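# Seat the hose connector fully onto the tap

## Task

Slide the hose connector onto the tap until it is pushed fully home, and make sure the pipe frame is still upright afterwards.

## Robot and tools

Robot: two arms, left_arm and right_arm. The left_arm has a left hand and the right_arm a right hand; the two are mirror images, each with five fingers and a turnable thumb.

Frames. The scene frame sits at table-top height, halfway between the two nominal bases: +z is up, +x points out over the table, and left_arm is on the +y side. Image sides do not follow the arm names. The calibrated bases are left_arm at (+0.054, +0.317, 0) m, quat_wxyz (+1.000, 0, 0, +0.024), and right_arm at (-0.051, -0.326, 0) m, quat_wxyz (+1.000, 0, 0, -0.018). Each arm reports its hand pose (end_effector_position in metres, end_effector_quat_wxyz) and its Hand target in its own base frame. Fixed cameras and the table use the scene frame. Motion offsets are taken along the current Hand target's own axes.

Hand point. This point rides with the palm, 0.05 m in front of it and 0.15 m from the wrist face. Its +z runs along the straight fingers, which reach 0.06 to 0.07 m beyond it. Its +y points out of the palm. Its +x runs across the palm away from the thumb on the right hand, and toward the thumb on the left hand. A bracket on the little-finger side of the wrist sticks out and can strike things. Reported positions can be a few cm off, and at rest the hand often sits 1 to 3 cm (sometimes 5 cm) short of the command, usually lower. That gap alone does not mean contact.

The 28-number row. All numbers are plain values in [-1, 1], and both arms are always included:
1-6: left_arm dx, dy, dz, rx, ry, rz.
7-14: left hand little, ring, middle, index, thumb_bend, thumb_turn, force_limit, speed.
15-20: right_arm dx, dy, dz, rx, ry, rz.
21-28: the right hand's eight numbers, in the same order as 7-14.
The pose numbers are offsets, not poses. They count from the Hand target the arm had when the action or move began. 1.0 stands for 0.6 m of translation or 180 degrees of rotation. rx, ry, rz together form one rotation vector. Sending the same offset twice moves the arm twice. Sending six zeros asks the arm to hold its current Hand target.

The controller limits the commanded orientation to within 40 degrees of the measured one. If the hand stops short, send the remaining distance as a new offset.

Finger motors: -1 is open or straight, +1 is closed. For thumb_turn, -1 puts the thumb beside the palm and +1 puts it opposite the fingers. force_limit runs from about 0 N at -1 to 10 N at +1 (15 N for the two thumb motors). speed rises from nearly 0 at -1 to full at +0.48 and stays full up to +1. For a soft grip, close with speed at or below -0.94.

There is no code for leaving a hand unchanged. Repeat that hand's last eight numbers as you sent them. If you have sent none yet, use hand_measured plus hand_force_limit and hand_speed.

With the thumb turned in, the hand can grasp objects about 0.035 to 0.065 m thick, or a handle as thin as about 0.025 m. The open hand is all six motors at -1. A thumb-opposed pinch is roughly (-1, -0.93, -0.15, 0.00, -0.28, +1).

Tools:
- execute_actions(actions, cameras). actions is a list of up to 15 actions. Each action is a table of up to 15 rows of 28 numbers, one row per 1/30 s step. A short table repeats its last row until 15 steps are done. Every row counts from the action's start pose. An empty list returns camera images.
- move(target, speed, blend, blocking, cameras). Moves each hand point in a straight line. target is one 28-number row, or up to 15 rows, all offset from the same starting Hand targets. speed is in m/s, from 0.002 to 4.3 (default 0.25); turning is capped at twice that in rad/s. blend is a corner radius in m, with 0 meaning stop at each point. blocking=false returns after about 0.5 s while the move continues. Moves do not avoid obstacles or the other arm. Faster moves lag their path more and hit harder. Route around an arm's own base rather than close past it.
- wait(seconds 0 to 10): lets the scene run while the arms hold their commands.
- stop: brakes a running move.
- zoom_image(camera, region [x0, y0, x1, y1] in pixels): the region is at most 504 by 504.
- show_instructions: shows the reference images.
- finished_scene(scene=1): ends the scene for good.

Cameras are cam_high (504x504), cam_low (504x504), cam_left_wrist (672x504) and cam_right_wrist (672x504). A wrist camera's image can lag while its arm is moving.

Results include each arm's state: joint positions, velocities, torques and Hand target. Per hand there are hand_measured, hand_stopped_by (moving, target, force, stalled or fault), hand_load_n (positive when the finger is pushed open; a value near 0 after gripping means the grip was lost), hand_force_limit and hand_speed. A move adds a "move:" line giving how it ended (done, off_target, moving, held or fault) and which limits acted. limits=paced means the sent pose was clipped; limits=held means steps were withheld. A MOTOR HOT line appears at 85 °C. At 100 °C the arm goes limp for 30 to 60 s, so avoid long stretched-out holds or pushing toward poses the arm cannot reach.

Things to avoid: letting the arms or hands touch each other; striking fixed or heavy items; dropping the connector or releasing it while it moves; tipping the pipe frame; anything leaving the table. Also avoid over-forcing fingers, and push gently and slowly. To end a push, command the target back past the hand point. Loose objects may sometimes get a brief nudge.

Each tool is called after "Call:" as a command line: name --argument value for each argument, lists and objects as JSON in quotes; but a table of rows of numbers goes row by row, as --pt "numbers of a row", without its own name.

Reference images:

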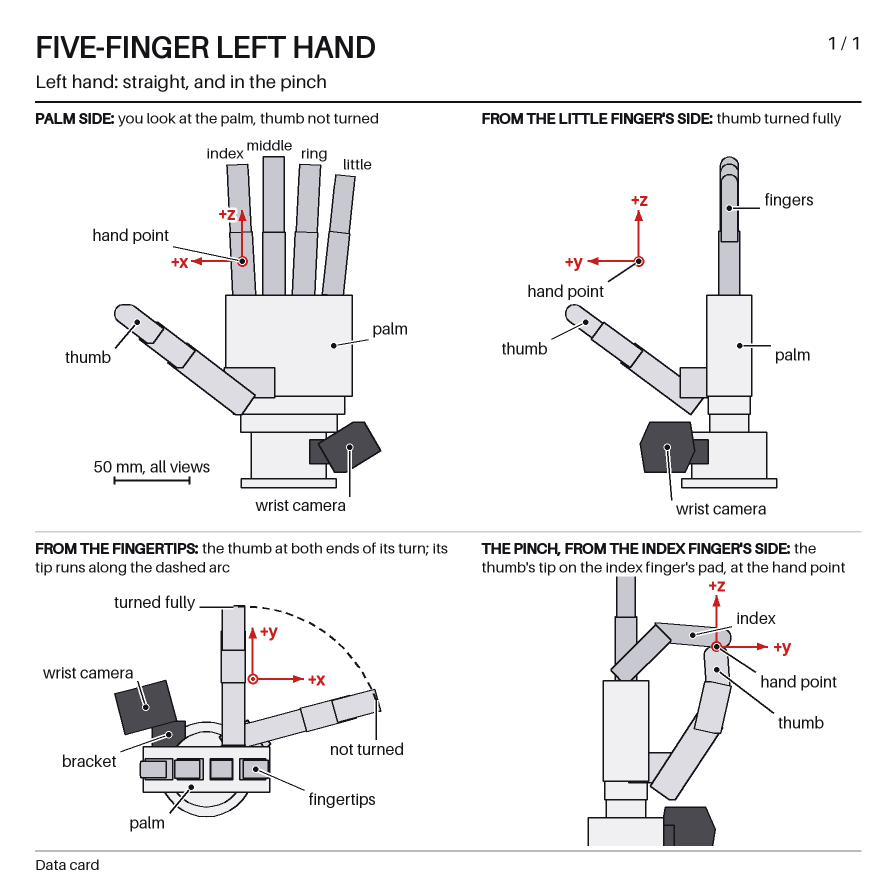

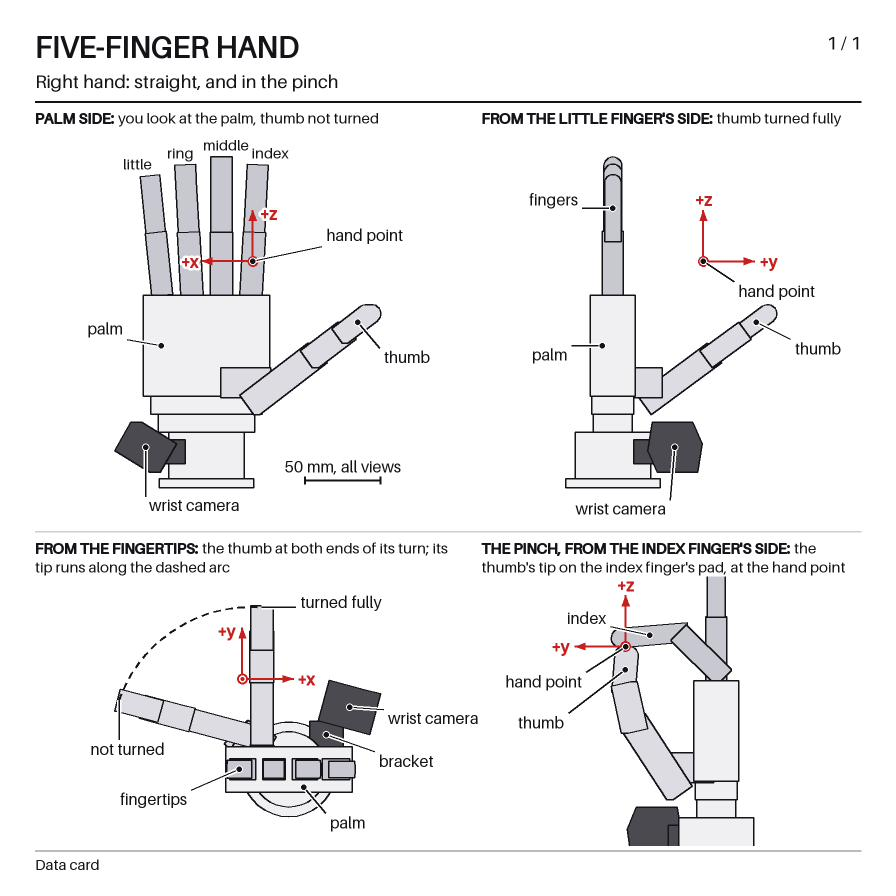

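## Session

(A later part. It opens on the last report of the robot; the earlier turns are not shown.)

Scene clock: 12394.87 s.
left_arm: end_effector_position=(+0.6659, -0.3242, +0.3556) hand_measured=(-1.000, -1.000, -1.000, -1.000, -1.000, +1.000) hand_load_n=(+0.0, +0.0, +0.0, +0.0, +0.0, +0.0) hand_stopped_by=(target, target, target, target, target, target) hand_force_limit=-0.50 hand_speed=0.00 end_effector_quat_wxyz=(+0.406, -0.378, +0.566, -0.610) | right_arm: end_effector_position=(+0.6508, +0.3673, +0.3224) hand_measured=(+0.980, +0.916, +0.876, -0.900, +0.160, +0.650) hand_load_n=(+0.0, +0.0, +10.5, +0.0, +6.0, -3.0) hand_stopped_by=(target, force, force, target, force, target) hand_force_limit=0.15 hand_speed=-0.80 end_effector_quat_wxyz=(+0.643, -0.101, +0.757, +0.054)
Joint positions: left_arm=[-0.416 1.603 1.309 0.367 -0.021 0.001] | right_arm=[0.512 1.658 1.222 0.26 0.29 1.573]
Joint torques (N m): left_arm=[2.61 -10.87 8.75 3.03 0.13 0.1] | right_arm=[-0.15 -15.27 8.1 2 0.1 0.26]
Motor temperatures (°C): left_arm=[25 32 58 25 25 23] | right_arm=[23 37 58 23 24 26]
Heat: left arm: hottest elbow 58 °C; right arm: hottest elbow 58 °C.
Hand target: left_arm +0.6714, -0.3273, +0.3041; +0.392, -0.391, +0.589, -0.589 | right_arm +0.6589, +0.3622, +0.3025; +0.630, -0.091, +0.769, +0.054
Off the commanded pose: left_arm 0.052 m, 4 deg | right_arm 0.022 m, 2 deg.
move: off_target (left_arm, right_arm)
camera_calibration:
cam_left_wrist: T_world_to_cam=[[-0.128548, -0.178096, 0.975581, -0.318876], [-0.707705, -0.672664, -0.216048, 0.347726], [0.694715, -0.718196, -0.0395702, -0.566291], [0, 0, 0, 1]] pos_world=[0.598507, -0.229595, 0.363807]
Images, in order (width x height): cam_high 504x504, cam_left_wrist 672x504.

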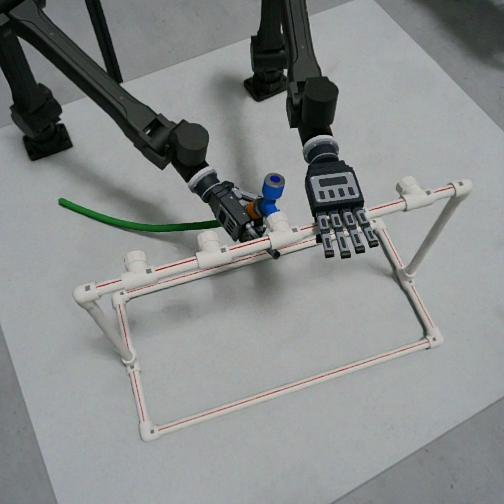

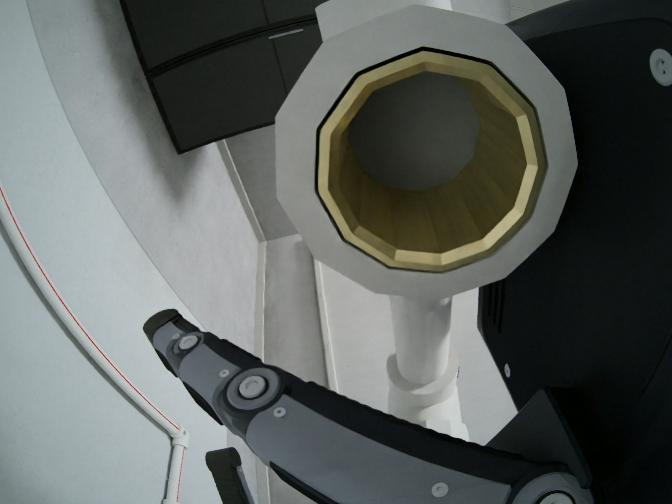

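Call:
move --target '[0,0,0,0,0,0,-1,0.5,0.55,0.6,-1,1,-0.75,-0.85,0,0,0,0,0,0,0.98,0.98,0.985,-0.9,0.88,0.65,0.15,-0.8]' --speed 0.05 --cameras '["cam_high"]'

Scene clock: 12410.90 s.
left_arm: end_effector_position=(+0.6671, -0.3247, +0.3560) hand_measured=(-1.000, +0.500, +0.550, +0.404, -1.000, +1.000) hand_load_n=(+0.0, +1.0, +0.0, +0.5, +0.0, +0.0) hand_stopped_by=(target, target, target, force, target, target) hand_force_limit=-0.75 hand_speed=-0.85 end_effector_quat_wxyz=(+0.407, -0.376, +0.564, -0.612) | right_arm: end_effector_position=(+0.6508, +0.3673, +0.3224) hand_measured=(+0.980, +0.916, +0.876, -0.900, +0.160, +0.650) hand_load_n=(+0.0, +0.0, +10.0, +0.0, +6.0, -3.0) hand_stopped_by=(target, force, force, target, force, target) hand_force_limit=0.15 hand_speed=-0.80 end_effector_quat_wxyz=(+0.643, -0.101, +0.757, +0.054)
Joint positions: left_arm=[-0.416 1.607 1.309 0.379 -0.021 0.001] | right_arm=[0.512 1.658 1.222 0.26 0.29 1.573]
Joint torques (N m): left_arm=[2.55 -11.34 8.79 2.54 0.14 0.1] | right_arm=[-0.15 -15.27 8.06 2 0.09 0.26]
Motor temperatures (°C): left_arm=[25 32 55 25 25 23] | right_arm=[23 37 57 23 24 26]
Heat: left arm: hottest elbow 55 °C; right arm: hottest elbow 57 °C.
Hand target: left_arm +0.6714, -0.3274, +0.3044; +0.392, -0.391, +0.589, -0.589 | right_arm +0.6589, +0.3622, +0.3025; +0.630, -0.091, +0.769, +0.054
Off the commanded pose: left_arm 0.052 m, 5 deg | right_arm 0.022 m, 2 deg.
move: off_target (left_arm, right_arm)
Images, in order (width x height): cam_high 504x504.

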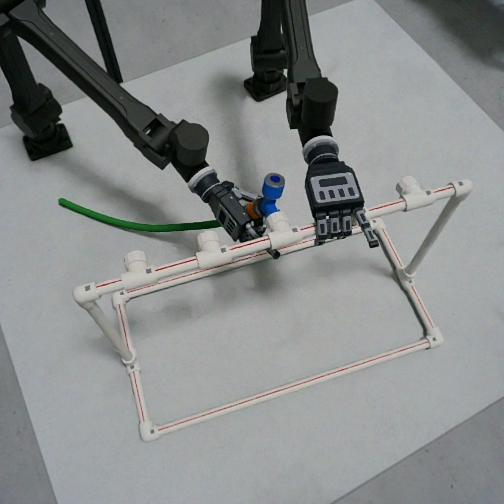

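Call:
move --target '[0,0.255,-0.03,-0.0926,0,0.0017,-1,0.8,0.85,0.8,-1,1,-0.75,-0.85,0,0,0,0,0,0,0.98,0.98,0.985,-0.9,0.88,0.65,0.15,-0.8]' --speed 0.05 --cameras '["cam_left_wrist","cam_high"]'

Scene clock: 12446.37 s.
left_arm: end_effector_position=(+0.6652, -0.3240, +0.3454) hand_measured=(-1.000, +0.524, +0.604, +0.470, -1.000, +1.000) hand_load_n=(+0.0, +0.5, +1.5, +2.5, +0.0, +0.0) hand_stopped_by=(target, force, force, force, target, target) hand_force_limit=-0.75 hand_speed=-0.85 end_effector_quat_wxyz=(+0.402, -0.382, +0.570, -0.606) | right_arm: end_effector_position=(+0.6504, +0.3678, +0.3219) hand_measured=(+0.980, +0.916, +0.876, -0.900, +0.160, +0.650) hand_load_n=(+0.0, +0.0, +10.5, +0.0, +6.0, -3.5) hand_stopped_by=(target, force, force, target, force, target) hand_force_limit=0.15 hand_speed=-0.80 end_effector_quat_wxyz=(+0.643, -0.102, +0.757, +0.055)
Joint positions: left_arm=[-0.416 1.607 1.297 0.369 -0.022 -0.003] | right_arm=[0.512 1.658 1.221 0.26 0.288 1.573]
Joint torques (N m): left_arm=[2.55 -6.07 0.31 -2.73 0.14 0.12] | right_arm=[-0.21 -15.21 8.14 1.96 0.14 0.26]
Motor temperatures (°C): left_arm=[25 32 50 25 25 23] | right_arm=[23 37 55 23 24 26]
Heat: left arm: hottest elbow 50 °C; right arm: hottest elbow 55 °C.
Hand target: left_arm +0.6550, -0.3204, +0.1512; +0.333, -0.442, +0.669, -0.497 | right_arm +0.6590, +0.3621, +0.3026; +0.630, -0.091, +0.769, +0.054
Off the commanded pose: left_arm 0.194 m, 20 deg | right_arm 0.022 m, 2 deg.
move: off_target (left_arm, right_arm)
camera_calibration:
cam_left_wrist: T_world_to_cam=[[-0.114049, -0.181202, 0.976811, -0.320041], [-0.710762, -0.672082, -0.207659, 0.344564], [0.694125, -0.717963, -0.0521411, -0.561278], [0, 0, 0, 1]] pos_world=[0.598, -0.229394, 0.354906]
Images, in order (width x height): cam_high 504x504, cam_left_wrist 672x504.

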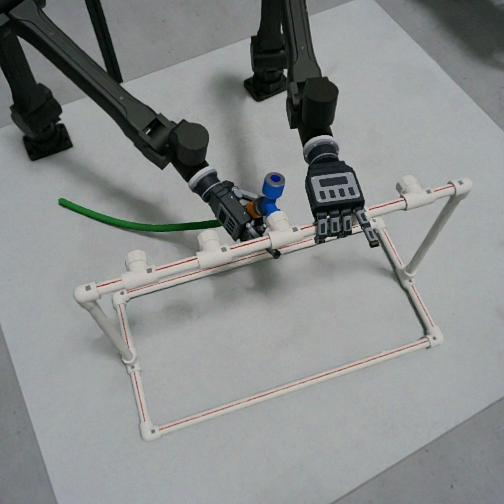

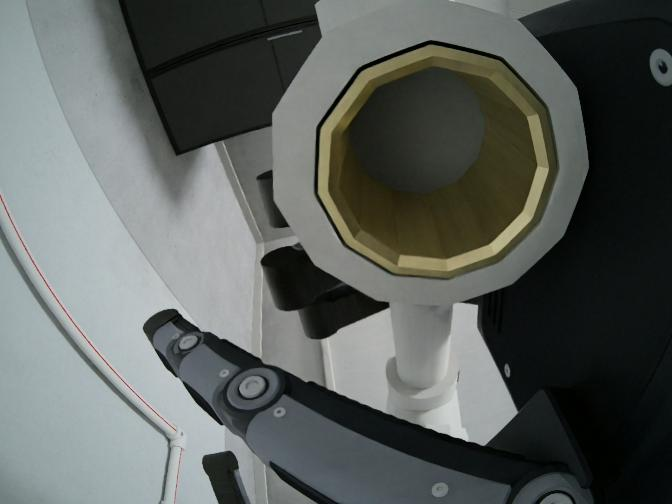

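Call:
zoom_image --camera "cam_high" --region '[225, 165, 295, 235]'

Scaled by 7.200.

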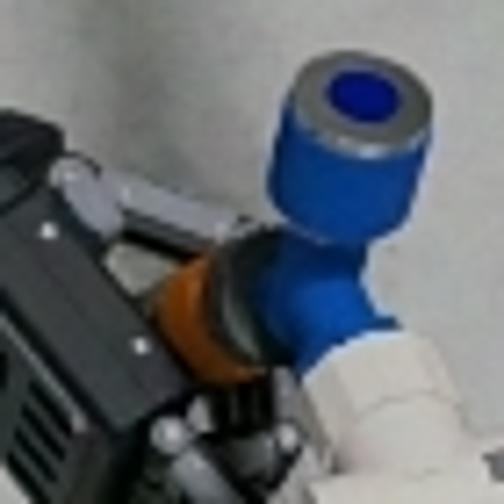

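Call:
move --target '[0,0,0,0,0,0,-1,0.8,0.85,0.8,-1,1,-0.75,-0.85,-0.306,-0.0122,-0.0693,-0.0035,-0.1091,0.0346,0.98,0.98,0.985,-0.9,0.88,0.65,0.15,-0.8]' --speed 0.07 --cameras '["cam_high"]'

Call:
zoom_image --camera "cam_high" --region '[225, 165, 295, 235]'

Scene clock: 12555.67 s.
left_arm: end_effector_position=(+0.6641, -0.3233, +0.3453) hand_measured=(-1.000, +0.524, +0.604, +0.470, -1.000, +1.000) hand_load_n=(+0.0, +0.5, +1.5, +2.0, +0.0, +0.0) hand_stopped_by=(target, force, force, force, target, target) hand_force_limit=-0.75 hand_speed=-0.85 end_effector_quat_wxyz=(+0.402, -0.383, +0.571, -0.605) | right_arm: end_effector_position=(+0.6506, +0.3682, +0.3343) hand_measured=(+0.980, +0.916, +0.876, -0.900, +0.160, +0.650) hand_load_n=(+0.0, +0.0, +10.0, +0.0, +5.5, -3.0) hand_stopped_by=(target, force, force, target, force, target) hand_force_limit=0.15 hand_speed=-0.80 end_effector_quat_wxyz=(+0.658, -0.098, +0.744, +0.060)
Joint positions: left_arm=[-0.416 1.604 1.295 0.365 -0.022 -0.003] | right_arm=[0.512 1.657 1.221 0.304 0.288 1.568]
Joint torques (N m): left_arm=[2.55 -5.71 0.62 -2.62 0.18 0.12] | right_arm=[-0.26 -25.17 15.75 6.08 -0.07 0.39]
Motor temperatures (°C): left_arm=[25 30 41 25 25 23] | right_arm=[23 38 52 24 25 26]
Heat: left arm: hottest elbow 41 °C; right arm: hottest elbow 52 °C.
Hand target: left_arm +0.6550, -0.3204, +0.1511; +0.333, -0.442, +0.669, -0.496 | right_arm +0.6553, +0.3600, +0.4909; +0.748, -0.042, +0.654, +0.107
Off the commanded pose: left_arm 0.194 m, 20 deg | right_arm 0.157 m, 17 deg.
move: off_target (left_arm, right_arm)
Images, in order (width x height): cam_high 504x504.

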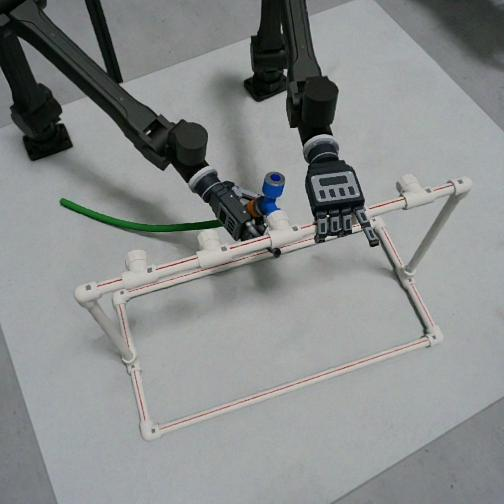

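Scaled by 7.200.

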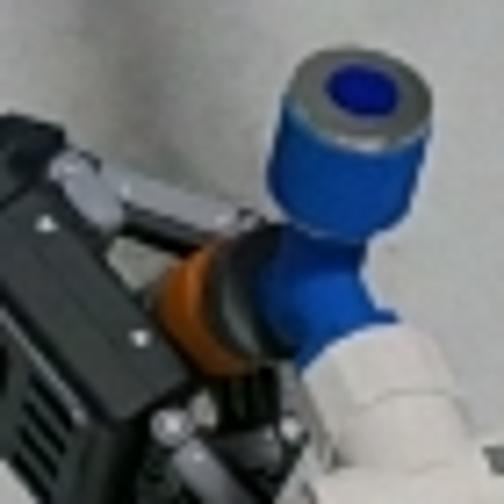

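Call:
move --target '[0,0,0,0,0,0,-1,0.8,0.85,0.8,-1,1,-0.75,-0.85,-0.032,0.0075,0.0205,0.0001,0.003,-0.001,0.98,0.98,0.985,-0.9,0.88,0.65,0.15,-0.8]' --speed 0.05 --cameras '["cam_high"]'

Call:
zoom_image --camera "cam_high" --region '[225, 165, 295, 235]'

Scene clock: 12601.80 s.
left_arm: end_effector_position=(+0.6634, -0.3231, +0.3454) hand_measured=(-1.000, +0.524, +0.604, +0.470, -1.000, +1.000) hand_load_n=(+0.0, +0.5, +1.5, +2.0, +0.0, +0.0) hand_stopped_by=(target, force, force, force, target, target) hand_force_limit=-0.75 hand_speed=-0.85 end_effector_quat_wxyz=(+0.402, -0.383, +0.571, -0.605) | right_arm: end_effector_position=(+0.6499, +0.3689, +0.3333) hand_measured=(+0.980, +0.916, +0.876, -0.900, +0.160, +0.650) hand_load_n=(+0.0, +0.0, +10.0, +0.0, +5.5, -3.0) hand_stopped_by=(target, force, force, target, force, target) hand_force_limit=0.15 hand_speed=-0.80 end_effector_quat_wxyz=(+0.657, -0.101, +0.745, +0.060)
Joint positions: left_arm=[-0.416 1.602 1.293 0.365 -0.022 -0.003] | right_arm=[0.512 1.657 1.221 0.301 0.283 1.564]
Joint torques (N m): left_arm=[2.49 -5.71 0.47 -2.52 0.18 0.12] | right_arm=[-0.38 -26.11 19.6 3.81 0.08 0.39]
Motor temperatures (°C): left_arm=[25 30 40 25 25 23] | right_arm=[23 42 58 25 24 26]
Heat: left arm: hottest elbow 40 °C; right arm: hottest elbow 58 °C.
Hand target: left_arm +0.6550, -0.3204, +0.1512; +0.333, -0.442, +0.669, -0.496 | right_arm +0.6639, +0.3648, +0.5118; +0.745, -0.044, +0.657, +0.105
Off the commanded pose: left_arm 0.195 m, 20 deg | right_arm 0.179 m, 16 deg.
move: off_target (left_arm, right_arm)
Images, in order (width x height): cam_high 504x504.

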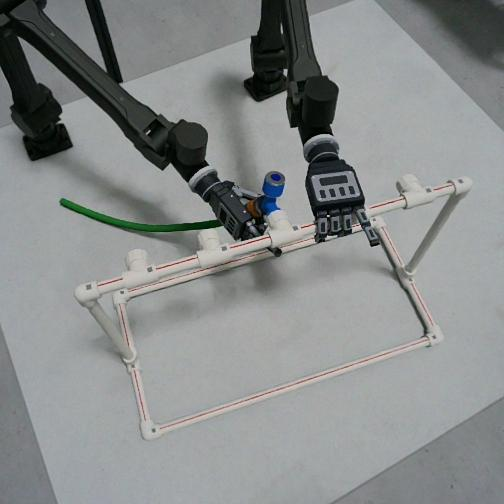

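Scaled by 7.200.

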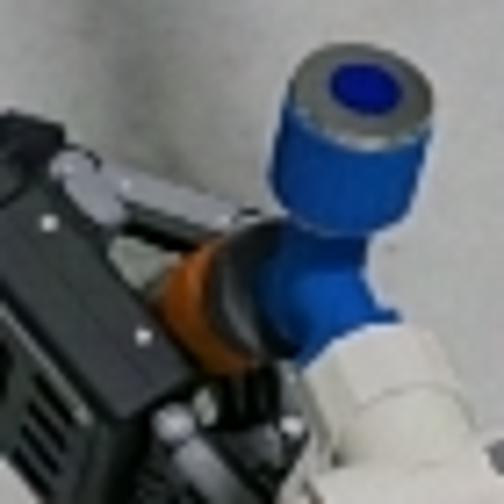

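Call:
move --target '[0,0,0,0,0,0,-1,0.8,0.85,0.8,-1,1,-0.75,-0.85,-0.0385,0.0144,0.0577,0,0,0,0.98,0.98,0.985,-0.9,0.88,0.65,0.15,-0.8]' --speed 0.05 --cameras '["cam_high"]'

Call:
zoom_image --camera "cam_high" --region '[225, 165, 295, 235]'

Scene clock: 12636.27 s.
left_arm: end_effector_position=(+0.6642, -0.3184, +0.3452) hand_measured=(-1.000, +0.524, +0.604, +0.470, -1.000, +1.000) hand_load_n=(+0.0, +0.5, +1.5, +2.0, +0.0, +0.0) hand_stopped_by=(target, force, force, force, target, target) hand_force_limit=-0.75 hand_speed=-0.85 end_effector_quat_wxyz=(+0.404, -0.385, +0.569, -0.603) | right_arm: end_effector_position=(+0.6507, +0.3730, +0.3332) hand_measured=(+0.980, +0.916, +0.876, -0.900, +0.160, +0.650) hand_load_n=(+0.0, +0.0, +10.0, +0.0, +6.0, -5.5) hand_stopped_by=(target, force, force, target, force, target) hand_force_limit=0.15 hand_speed=-0.80 end_effector_quat_wxyz=(+0.638, -0.118, +0.759, +0.053)
Joint positions: left_arm=[-0.411 1.599 1.289 0.365 -0.026 -0.004] | right_arm=[0.512 1.649 1.255 0.207 0.271 1.551]
Joint torques (N m): left_arm=[2.2 -5.42 0.68 -2.52 0.36 0.13] | right_arm=[-0.56 -24.12 24.08 4.57 0.23 0.54]
Motor temperatures (°C): left_arm=[25 30 39 25 25 23] | right_arm=[23 42 64 24 24 26]
Heat: left arm: hottest elbow 39 °C; right arm: hottest elbow 64 °C.
Hand target: left_arm +0.6550, -0.3203, +0.1511; +0.332, -0.442, +0.669, -0.496 | right_arm +0.6930, +0.3783, +0.5398; +0.745, -0.044, +0.658, +0.105
Off the commanded pose: left_arm 0.194 m, 20 deg | right_arm 0.211 m, 20 deg.
move: off_target (left_arm, right_arm)
Images, in order (width x height): cam_high 504x504.

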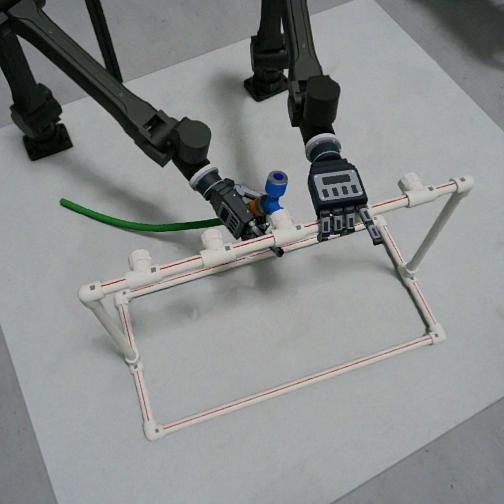

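Scaled by 7.200.

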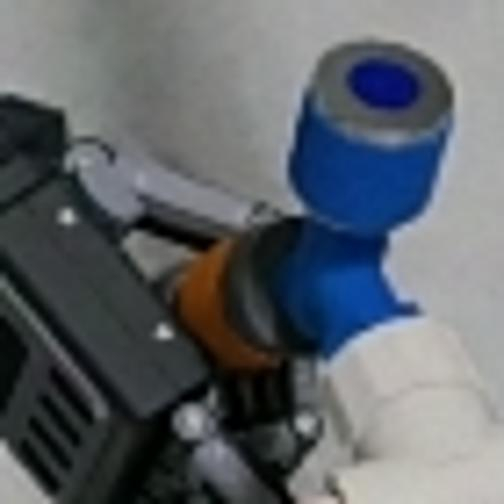

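Call:
move --target '[0,0,0,0,0,0,-1,0.8,0.85,0.8,-1,1,-0.75,-0.85,0.2808,-0.013,-0.0128,0.0026,0.0819,-0.026,0.98,0.98,0.985,-0.9,0.88,0.65,0.15,-0.8]' --speed 0.08 --cameras '["cam_right_wrist"]'

Scene clock: 12718.03 s.
left_arm: end_effector_position=(+0.6735, -0.2986, +0.3453) hand_measured=(-1.000, +0.524, +0.604, +0.470, -1.000, +1.000) hand_load_n=(+0.0, +0.5, +2.0, +2.5, +0.0, +0.0) hand_stopped_by=(target, force, force, force, target, target) hand_force_limit=-0.75 hand_speed=-0.85 end_effector_quat_wxyz=(+0.415, -0.396, +0.562, -0.596) | right_arm: end_effector_position=(+0.6617, +0.3895, +0.3265) hand_measured=(+0.980, +0.916, +0.876, -0.900, +0.160, +0.650) hand_load_n=(+0.0, +0.0, +8.5, +0.0, +7.5, -5.5) hand_stopped_by=(target, force, force, target, force, target) hand_force_limit=0.15 hand_speed=-0.80 end_effector_quat_wxyz=(+0.631, -0.124, +0.764, +0.055)
Joint positions: left_arm=[-0.384 1.599 1.289 0.365 -0.037 -0.004] | right_arm=[0.524 1.695 1.309 0.18 0.27 1.553]
Joint torques (N m): left_arm=[0.26 -5.48 0.65 -2.52 0.97 0.15] | right_arm=[-1.38 -14.39 17.99 2.56 0.53 0.45]
Motor temperatures (°C): left_arm=[25 30 38 25 25 23] | right_arm=[23 42 86 24 25 26]
Heat: left arm: hottest elbow 38 °C; right arm: hottest elbow 86 °C. Fold the right arm in close to its base, or ease its load, before you think long.
Hand target: left_arm +0.6549, -0.3204, +0.1511; +0.332, -0.442, +0.669, -0.496 | right_arm +0.7063, +0.3857, +0.3715; +0.658, -0.081, +0.746, +0.066
Off the commanded pose: left_arm 0.196 m, 20 deg | right_arm 0.064 m, 6 deg.
MOTOR HOT: joint 3 (elbow) of the right arm reports 86 °C; the controller stops that arm at 100 °C. To cool a motor, set the load down, stop pushing, or move to a pose that needs little force.
move: off_target (left_arm, right_arm)
camera_calibration:
cam_right_wrist: T_world_to_cam=[[-0.320221, 0.887993, -0.330041, -0.0305194], [-0.491632, 0.142029, 0.859142, -0.0244978], [0.809788, 0.437374, 0.391085, -0.723583], [0, 0, 0, 1]] pos_world=[0.564132, 0.347057, 0.293957]
Images, in order (width x height): cam_right_wrist 672x504.

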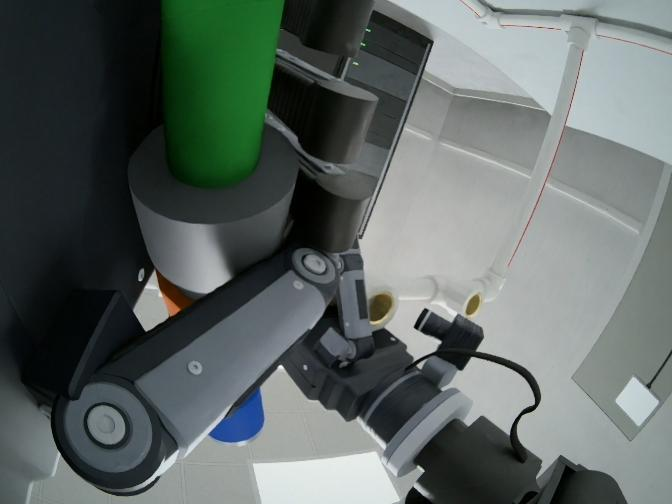

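Call:
move --target '[0,0,0,0,0,0,-1,0.8,0.85,0.8,-1,1,-0.75,-0.85,0.1715,-0.0085,-0.0095,0.0015,0.0455,-0.0144,0.98,0.98,0.985,-0.9,0.88,0.65,0.15,-0.8]' --speed 0.08 --cameras '["cam_high","cam_left_wrist"]'

Scene clock: 12733.67 s.
left_arm: end_effector_position=(+0.6735, -0.2986, +0.3453) hand_measured=(-1.000, +0.524, +0.604, +0.470, -1.000, +1.000) hand_load_n=(+0.0, +0.5, +2.0, +2.5, +0.0, +0.0) hand_stopped_by=(target, force, force, force, target, target) hand_force_limit=-0.75 hand_speed=-0.85 end_effector_quat_wxyz=(+0.415, -0.396, +0.562, -0.596) | right_arm: end_effector_position=(+0.6617, +0.3897, +0.3236) hand_measured=(+0.980, +0.916, +0.876, -0.900, +0.160, +0.650) hand_load_n=(+0.0, +0.0, +8.5, +0.0, +8.0, -4.0) hand_stopped_by=(target, force, force, target, force, target) hand_force_limit=0.15 hand_speed=-0.80 end_effector_quat_wxyz=(+0.629, -0.118, +0.766, +0.059)
Joint positions: left_arm=[-0.384 1.599 1.289 0.365 -0.037 -0.004] | right_arm=[0.526 1.698 1.306 0.18 0.274 1.569]
Joint torques (N m): left_arm=[0.26 -5.42 0.65 -2.51 0.97 0.16] | right_arm=[-1.38 -11.69 8.18 2.56 0.55 0.28]
Motor temperatures (°C): left_arm=[25 30 38 25 26 23] | right_arm=[23 41 84 24 25 26]
Heat: left arm: hottest elbow 38 °C; right arm: hottest elbow 84 °C. Fold the right arm in close to its base, or ease its load, before you think long.
Hand target: left_arm +0.6549, -0.3204, +0.1511; +0.332, -0.442, +0.669, -0.496 | right_arm +0.6894, +0.3761, +0.2702; +0.605, -0.100, +0.789, +0.043
Off the commanded pose: left_arm 0.196 m, 20 deg | right_arm 0.062 m, 5 deg.
MOTOR HOT: still on. Joint 3 (elbow) of the right arm reports 84 °C.
move: off_target (left_arm, right_arm)
camera_calibration:
cam_left_wrist: T_world_to_cam=[[-0.10161, -0.18572, 0.977335, -0.32431], [-0.679028, -0.705033, -0.204572, 0.335138], [0.727046, -0.684424, -0.0544707, -0.560221], [0, 0, 0, 1]] pos_world=[0.601922, -0.207377, 0.355004]
Images, in order (width x height): cam_high 504x504, cam_left_wrist 672x504.

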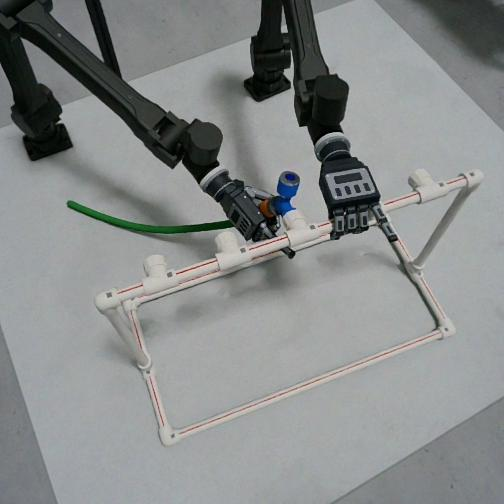

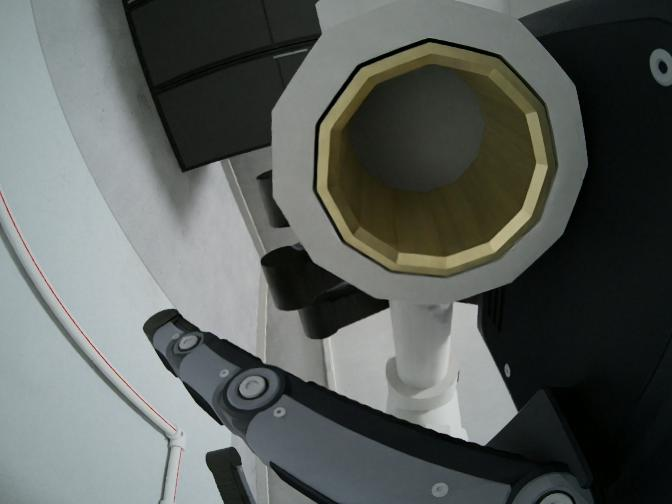

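Call:
move --target '[-0.0417,-0.3112,-0.0858,0.0926,0,-0.0017,-1,-1,-1,-1,-1,1,-0.5,-0.3,0,0,0,0,0,0,0.98,0.98,0.985,-0.9,0.88,0.65,0.15,-0.8]' --speed 0.1

Scene clock: 12843.30 s.
left_arm: end_effector_position=(+0.6559, -0.2971, +0.3511) hand_measured=(-1.000, -1.000, -1.000, -1.000, -1.000, +1.000) hand_load_n=(+0.0, +0.0, +0.0, +0.0, +0.0, +0.0) hand_stopped_by=(target, target, target, target, target, target) hand_force_limit=-0.50 hand_speed=-0.30 end_effector_quat_wxyz=(+0.402, -0.380, +0.586, -0.592) | right_arm: end_effector_position=(+0.6642, +0.3892, +0.3213) hand_measured=(+0.980, +0.916, +0.876, -0.900, +0.160, +0.650) hand_load_n=(+0.0, +0.0, +8.0, +0.0, +8.0, -1.0) hand_stopped_by=(target, force, force, target, force, target) hand_force_limit=0.15 hand_speed=-0.80 end_effector_quat_wxyz=(+0.630, -0.111, +0.766, +0.060)
Joint positions: left_arm=[-0.378 1.552 1.275 0.302 0.02 0.022] | right_arm=[0.526 1.706 1.306 0.191 0.282 1.581]
Joint torques (N m): left_arm=[3.08 -11.16 14.74 1.81 0.21 -0.1] | right_arm=[-1.44 -12.57 8.32 2.04 0.25 0.15]
Motor temperatures (°C): left_arm=[25 30 37 25 27 23] | right_arm=[23 36 61 24 25 26]
Heat: left arm: hottest elbow 37 °C; right arm: hottest elbow 61 °C.
Hand target: left_arm +0.6680, -0.2999, +0.3448; +0.392, -0.391, +0.589, -0.589 | right_arm +0.6893, +0.3762, +0.2702; +0.605, -0.100, +0.789, +0.043
Off the commanded pose: left_arm 0.014 m, 2 deg | right_arm 0.058 m, 5 deg.
MOTOR HOT: cleared for the motors of the right arm.
move: off_target (left_arm, right_arm)

Call:
move --pt "0 -0.05 0 0 0 0 -1 -1 -1 -1 -1 1 -0.5 -0.3 0 0 0 0 0 0 0.98 0.98 0.985 -0.9 0.88 0.65 0.15 -0.8" --pt "0 -0.06 -0.2 0 0 0 -1 -1 -1 -1 -1 1 -0.5 -0.3 0 0 0 0 0 0 0.98 0.98 0.985 -0.9 0.88 0.65 0.15 -0.8" --pt "0 -0.1923 -0.22 0 0 0 -1 -1 -1 -1 -1 1 -0.5 -0.3 0 0 0 0 0 0 0.98 0.98 0.985 -0.9 0.88 0.65 0.15 -0.8" --pt "-0.1112 -0.1923 -0.4078 0 0.1939 0 -1 -1 -1 -1 -1 1 -0.5 -0.3 0 0 0 0 0 0 0.98 0.98 0.985 -0.9 0.88 0.65 0.15 -0.8" --speed 0.12 --blend '[0.01,0.02,0.03,0]' --cameras '["cam_left_wrist"]'

Call:
zoom_image --camera "cam_left_wrist" --region '[185, 205, 275, 295]'

Scene clock: 12867.70 s.
left_arm: end_effector_position=(+0.4594, -0.1472, +0.4407) hand_measured=(-1.000, -1.000, -1.000, -1.000, -1.000, +1.000) hand_load_n=(+0.0, +0.0, +0.0, +0.0, +0.0, +0.0) hand_stopped_by=(target, target, target, target, target, target) hand_force_limit=-0.50 hand_speed=-0.30 end_effector_quat_wxyz=(+0.190, -0.201, +0.683, -0.676) | right_arm: end_effector_position=(+0.6829, +0.3832, +0.2573) hand_measured=(+0.980, +0.916, +0.876, -0.900, +0.160, +0.650) hand_load_n=(+0.0, +0.0, +8.5, +0.0, +8.0, +0.0) hand_stopped_by=(target, force, force, target, force, target) hand_force_limit=0.15 hand_speed=-0.80 end_effector_quat_wxyz=(+0.599, -0.113, +0.792, +0.041)
Joint positions: left_arm=[0.088 1.149 1.153 -0.033 1.1 0.014] | right_arm=[0.509 1.79 1.306 0.188 0.287 1.584]
Joint torques (N m): left_arm=[3.25 -5.71 15.98 2.32 0.17 -0.03] | right_arm=[-0.26 -19.78 9.2 2.04 0.06 0.13]
Motor temperatures (°C): left_arm=[25 30 45 25 26 23] | right_arm=[23 37 59 24 25 26]
Heat: left arm: hottest elbow 45 °C; right arm: hottest elbow 59 °C.
Hand target: left_arm +0.4680, -0.1438, +0.4601; +0.197, -0.196, +0.679, -0.679 | right_arm +0.6894, +0.3760, +0.2703; +0.605, -0.100, +0.789, +0.043
Off the commanded pose: left_arm 0.021 m, 1 deg | right_arm 0.016 m, 2 deg.
move: off_target (left_arm, right_arm)
camera_calibration:
cam_left_wrist: T_world_to_cam=[[-0.153698, -0.136804, 0.978602, -0.380626], [-0.977096, -0.126467, -0.171141, 0.52343], [0.147174, -0.982492, -0.114232, -0.0468391], [0, 0, 0, 1]] pos_world=[0.459833, -0.0318933, 0.456711]
Images, in order (width x height): cam_left_wrist 672x504.

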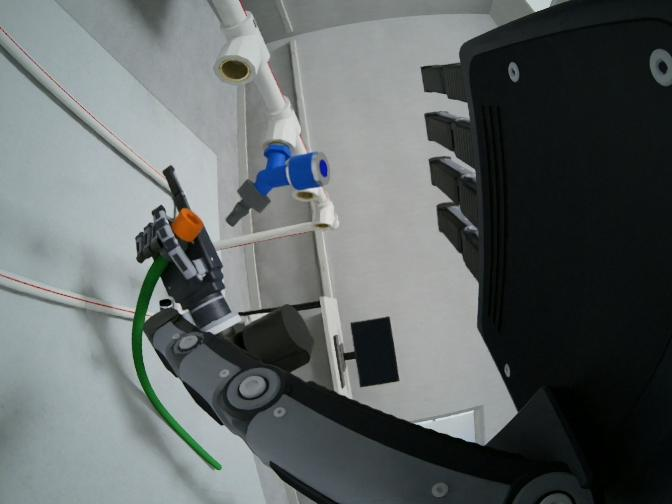

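Scaled by 5.600 from the camera's 672x504 image, which has a finer 960x720 frame.

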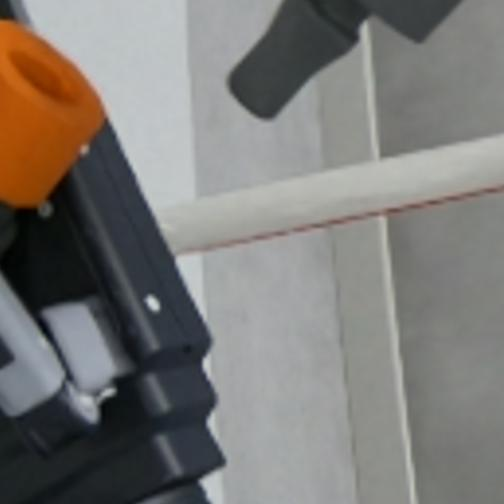

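Call:
zoom_image --camera "cam_left_wrist" --region '[218, 170, 278, 230]'

Call:
zoom_image --camera "cam_left_wrist" --region '[165, 198, 215, 248]'

Scaled by 8.400 from the camera's 672x504 image, which has a finer 960x720 frame.

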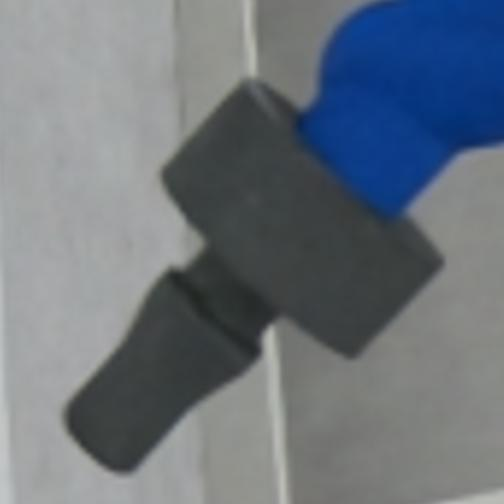

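Scaled by 10.080 from the camera's 672x504 image, which has a finer 960x720 frame.

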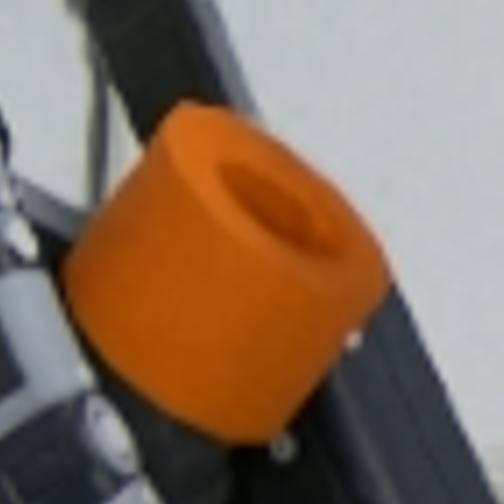

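Call:
move --pt "0 -0.0667 0 0 0 0 -1 -1 -1 -1 -1 -1 -0.5 -0.3 0.0743 0.0137 -0.0822 0 0 0 0.98 0.98 0.985 -0.9 0.88 0.65 0.15 -0.8" --pt "0 -0.0667 0 0 0 0 -1 -1 -1 -1 -1 -1 -0.5 -0.3 -0.0311 0.1923 -0.1565 -0.1728 -0.0925 -0.321 0.98 0.98 0.985 -0.9 0.88 0.65 0.15 -0.8" --speed 0.12 --blend '[0.02,0]' --cameras '["cam_left_wrist","cam_high"]'

Scene clock: 13028.63 s.
left_arm: end_effector_position=(+0.4597, -0.1471, +0.4793) hand_measured=(-1.000, -1.000, -1.000, -1.000, -1.000, -1.000) hand_load_n=(+0.0, +0.0, +0.0, +0.0, +0.0, +0.0) hand_stopped_by=(target, target, target, target, target, target) hand_force_limit=-0.50 hand_speed=-0.30 end_effector_quat_wxyz=(+0.188, -0.202, +0.682, -0.678) | right_arm: end_effector_position=(+0.5715, +0.4589, +0.2703) hand_measured=(+0.980, +0.916, +0.876, -0.900, +0.160, +0.650) hand_load_n=(+0.0, +0.5, +9.0, +0.0, +7.5, +1.0) hand_stopped_by=(target, force, force, target, force, target) hand_force_limit=0.15 hand_speed=-0.80 end_effector_quat_wxyz=(+0.582, -0.606, +0.542, -0.025)
Joint positions: left_arm=[0.089 1.156 1.256 -0.124 1.1 0.004] | right_arm=[0.532 1.7 1.397 -0.035 -0.252 0.599]
Joint torques (N m): left_arm=[3.25 -5.54 16.57 1.88 0.15 0.02] | right_arm=[1.14 -18.43 14.38 2.04 -0.33 -0.3]
Motor temperatures (°C): left_arm=[25 30 57 25 25 23] | right_arm=[23 39 57 24 25 26]
Heat: left arm: hottest elbow 57 °C; right arm: hottest elbow 57 °C.
Hand target: left_arm +0.4680, -0.1437, +0.5002; +0.197, -0.196, +0.679, -0.679 | right_arm +0.5811, +0.4728, +0.3071; +0.605, -0.607, +0.514, -0.036
Off the commanded pose: left_arm 0.023 m, 1 deg | right_arm 0.040 m, 4 deg.
move: off_target (left_arm, right_arm)
camera_calibration:
cam_left_wrist: T_world_to_cam=[[-0.151055, -0.132267, 0.979636, -0.419316], [-0.977541, -0.127339, -0.167925, 0.528834], [0.146957, -0.983001, -0.110062, -0.0443285], [0, 0, 0, 1]] pos_world=[0.460132, -0.0316955, 0.494703]
Images, in order (width x height): cam_high 504x504, cam_left_wrist 672x504.

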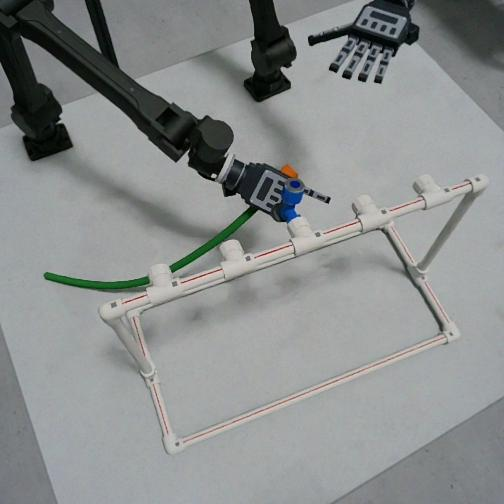

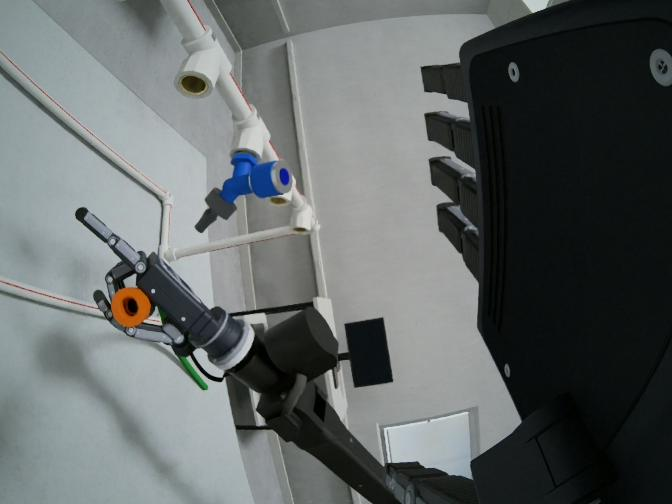

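Call:
zoom_image --camera "cam_left_wrist" --region '[106, 284, 154, 332]'

Call:
zoom_image --camera "cam_left_wrist" --region '[120, 294, 146, 320]'

Scaled by 10.500 from the camera's 672x504 image, which has a finer 960x720 frame.

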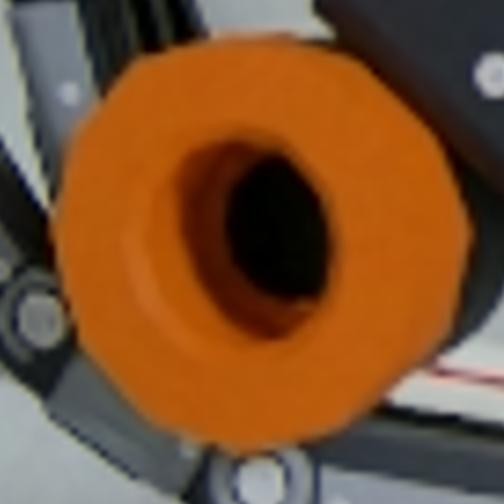

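Scaled by 19.385 from the camera's 672x504 image, which has a finer 960x720 frame.

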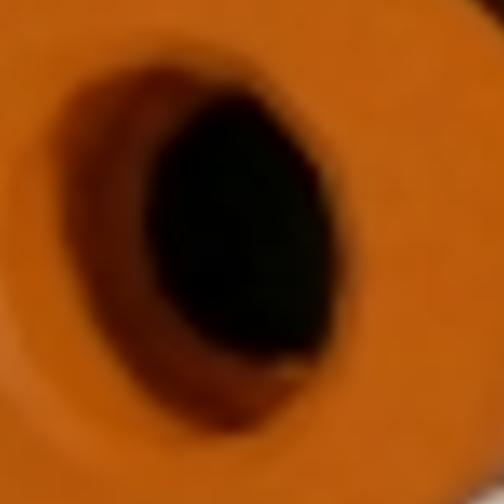

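Call:
move --target '[0,0,0,0,0,0,-1,-1,-1,-1,-1,-1,-0.5,-0.3,0,0,0,0,0,0.0667,0.98,0.98,0.985,-0.9,0.88,0.65,0.15,-0.8]' --speed 0.1 --cameras '["cam_left_wrist"]'

Scene clock: 13187.03 s.
left_arm: end_effector_position=(+0.4597, -0.1471, +0.4793) hand_measured=(-1.000, -1.000, -1.000, -1.000, -1.000, -1.000) hand_load_n=(+0.0, +0.0, +0.0, -0.5, +0.0, -0.5) hand_stopped_by=(target, target, target, target, target, target) hand_force_limit=-0.50 hand_speed=-0.30 end_effector_quat_wxyz=(+0.188, -0.202, +0.682, -0.678) | right_arm: end_effector_position=(+0.5696, +0.4655, +0.2778) hand_measured=(+0.980, +0.916, +0.876, -0.900, +0.160, +0.650) hand_load_n=(+0.0, +0.0, +9.0, +0.0, +7.5, +1.0) hand_stopped_by=(target, force, force, target, force, target) hand_force_limit=0.15 hand_speed=-0.80 end_effector_quat_wxyz=(+0.580, -0.561, +0.590, +0.030)
Joint positions: left_arm=[0.089 1.156 1.256 -0.124 1.1 0.004] | right_arm=[0.532 1.705 1.397 -0.035 -0.264 0.77]
Joint torques (N m): left_arm=[3.25 -5.6 16.58 1.88 0.14 0.02] | right_arm=[0.44 -18.37 12.21 3.1 -0.28 0.05]
Motor temperatures (°C): left_arm=[25 30 57 25 25 23] | right_arm=[23 39 69 24 25 26]
Heat: left arm: hottest elbow 57 °C; right arm: hottest elbow 69 °C.
Hand target: left_arm +0.4680, -0.1437, +0.5002; +0.197, -0.196, +0.679, -0.679 | right_arm +0.5811, +0.4728, +0.3071; +0.606, -0.550, +0.574, +0.027
Off the commanded pose: left_arm 0.023 m, 1 deg | right_arm 0.032 m, 4 deg.
move: off_target (left_arm, right_arm)
camera_calibration:
cam_left_wrist: T_world_to_cam=[[-0.151055, -0.132267, 0.979636, -0.419316], [-0.977541, -0.127339, -0.167925, 0.528834], [0.146957, -0.983001, -0.110062, -0.0443285], [0, 0, 0, 1]] pos_world=[0.460132, -0.0316955, 0.494703]
Images, in order (width x height): cam_left_wrist 672x504.

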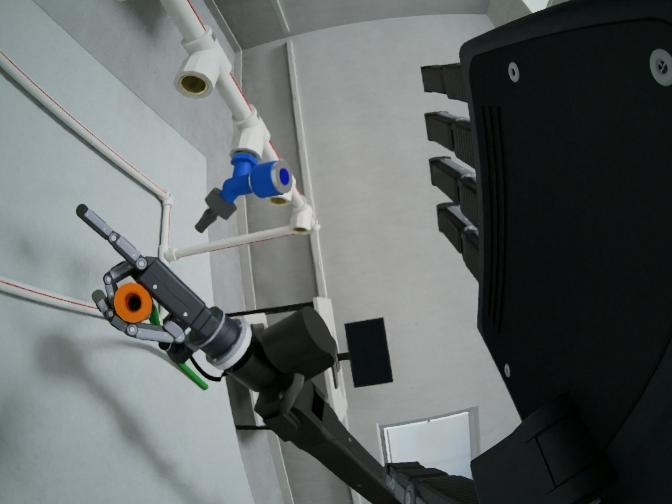

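Call:
zoom_image --camera "cam_left_wrist" --region '[120, 288, 146, 314]'

Call:
zoom_image --camera "cam_left_wrist" --region '[108, 276, 156, 324]'

Scaled by 19.385 from the camera's 672x504 image, which has a finer 960x720 frame.

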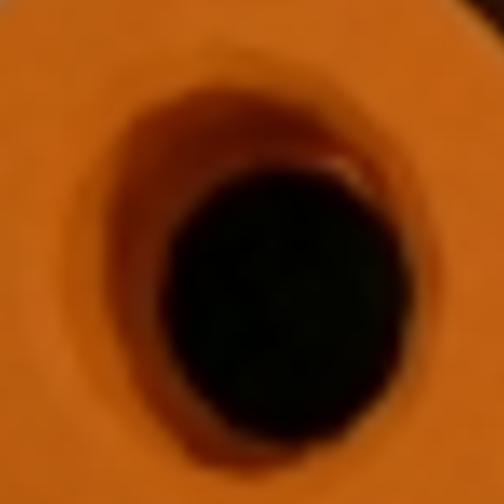

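Scaled by 10.500 from the camera's 672x504 image, which has a finer 960x720 frame.

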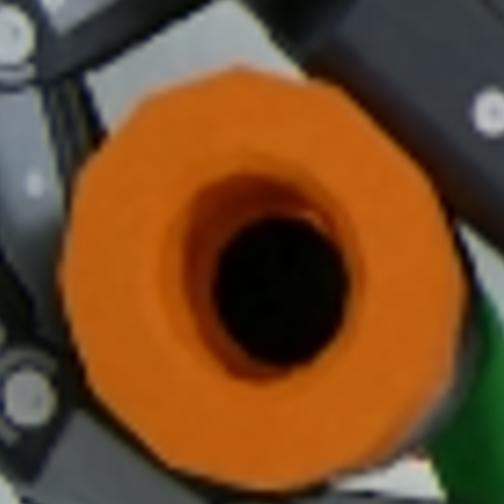

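Call:
zoom_image --camera "cam_left_wrist" --region '[190, 175, 250, 235]'

Scaled by 8.400 from the camera's 672x504 image, which has a finer 960x720 frame.

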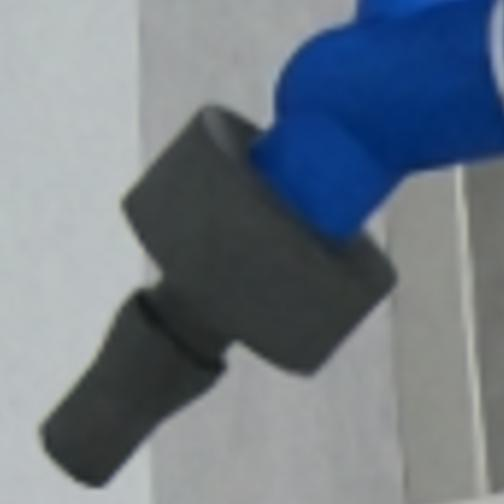

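Call:
move --pt "0 0 0 0 0 0 -1 -1 -1 -1 -1 -1 -0.5 -0.3 0.1822 -0.028 -0.0733 0.1908 0.0357 0.2495 0.98 0.98 0.985 -0.9 0.88 0.65 0.15 -0.8" --pt "0 0 0 0 0 0 -1 -1 -1 -1 -1 -1 -0.5 -0.3 0.1918 -0.0877 -0.0505 0.1908 0.0357 0.2495 0.98 0.98 0.985 -0.9 0.88 0.65 0.15 -0.8" --speed 0.12 --blend '[0.01,0]' --cameras '["cam_left_wrist"]'

Call:
zoom_image --camera "cam_left_wrist" --region '[150, 175, 230, 255]'

Scene clock: 13322.77 s.
left_arm: end_effector_position=(+0.4597, -0.1471, +0.4793) hand_measured=(-1.000, -1.000, -1.000, -1.000, -1.000, -1.000) hand_load_n=(+0.0, +0.0, +0.0, +0.0, +0.0, -0.5) hand_stopped_by=(target, target, target, target, target, target) hand_force_limit=-0.50 hand_speed=-0.30 end_effector_quat_wxyz=(+0.188, -0.202, +0.682, -0.678) | right_arm: end_effector_position=(+0.6175, +0.3624, +0.2430) hand_measured=(+0.980, +0.916, +0.876, -0.900, +0.160, +0.650) hand_load_n=(+0.0, +0.0, +9.5, +0.0, +7.5, -0.5) hand_stopped_by=(target, force, force, target, force, target) hand_force_limit=0.15 hand_speed=-0.80 end_effector_quat_wxyz=(+0.640, -0.118, +0.758, +0.043)
Joint positions: left_arm=[0.089 1.156 1.256 -0.124 1.1 0.004] | right_arm=[0.531 1.69 1.037 0.465 0.304 1.54]
Joint torques (N m): left_arm=[3.25 -5.6 16.57 1.89 0.15 0.02] | right_arm=[-0.38 -15.79 11.47 1.95 -0.1 0.37]
Motor temperatures (°C): left_arm=[25 30 58 25 25 23] | right_arm=[23 39 63 24 25 25]
Heat: left arm: hottest elbow 58 °C; right arm: hottest elbow 63 °C.
Hand target: left_arm +0.4680, -0.1437, +0.5002; +0.197, -0.196, +0.679, -0.679 | right_arm +0.6348, +0.3621, +0.2649; +0.649, -0.095, +0.752, +0.057
Off the commanded pose: left_arm 0.023 m, 1 deg | right_arm 0.028 m, 3 deg.
move: off_target (left_arm, right_arm)
camera_calibration:
cam_left_wrist: T_world_to_cam=[[-0.151055, -0.132267, 0.979636, -0.419316], [-0.977541, -0.127339, -0.167925, 0.528834], [0.146957, -0.983001, -0.110062, -0.0443285], [0, 0, 0, 1]] pos_world=[0.460132, -0.0316955, 0.494703]
Images, in order (width x height): cam_left_wrist 672x504.

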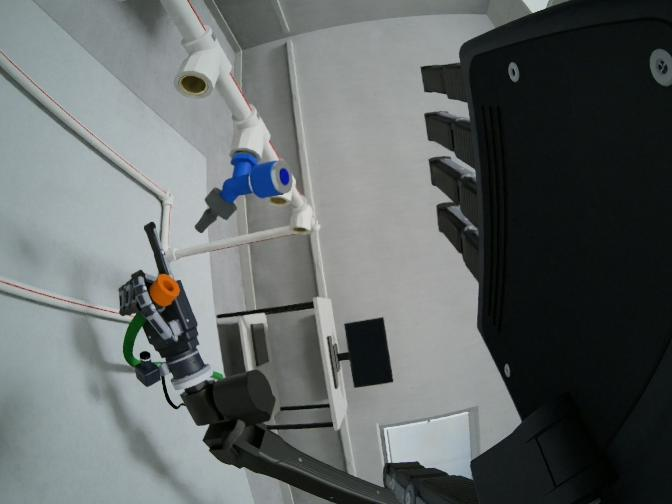

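Scaled by 6.300 from the camera's 672x504 image, which has a finer 960x720 frame.

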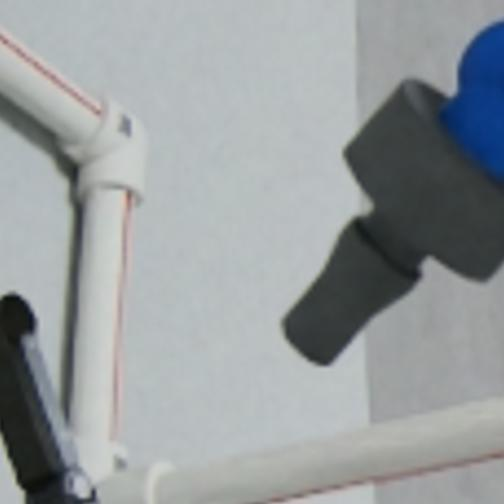

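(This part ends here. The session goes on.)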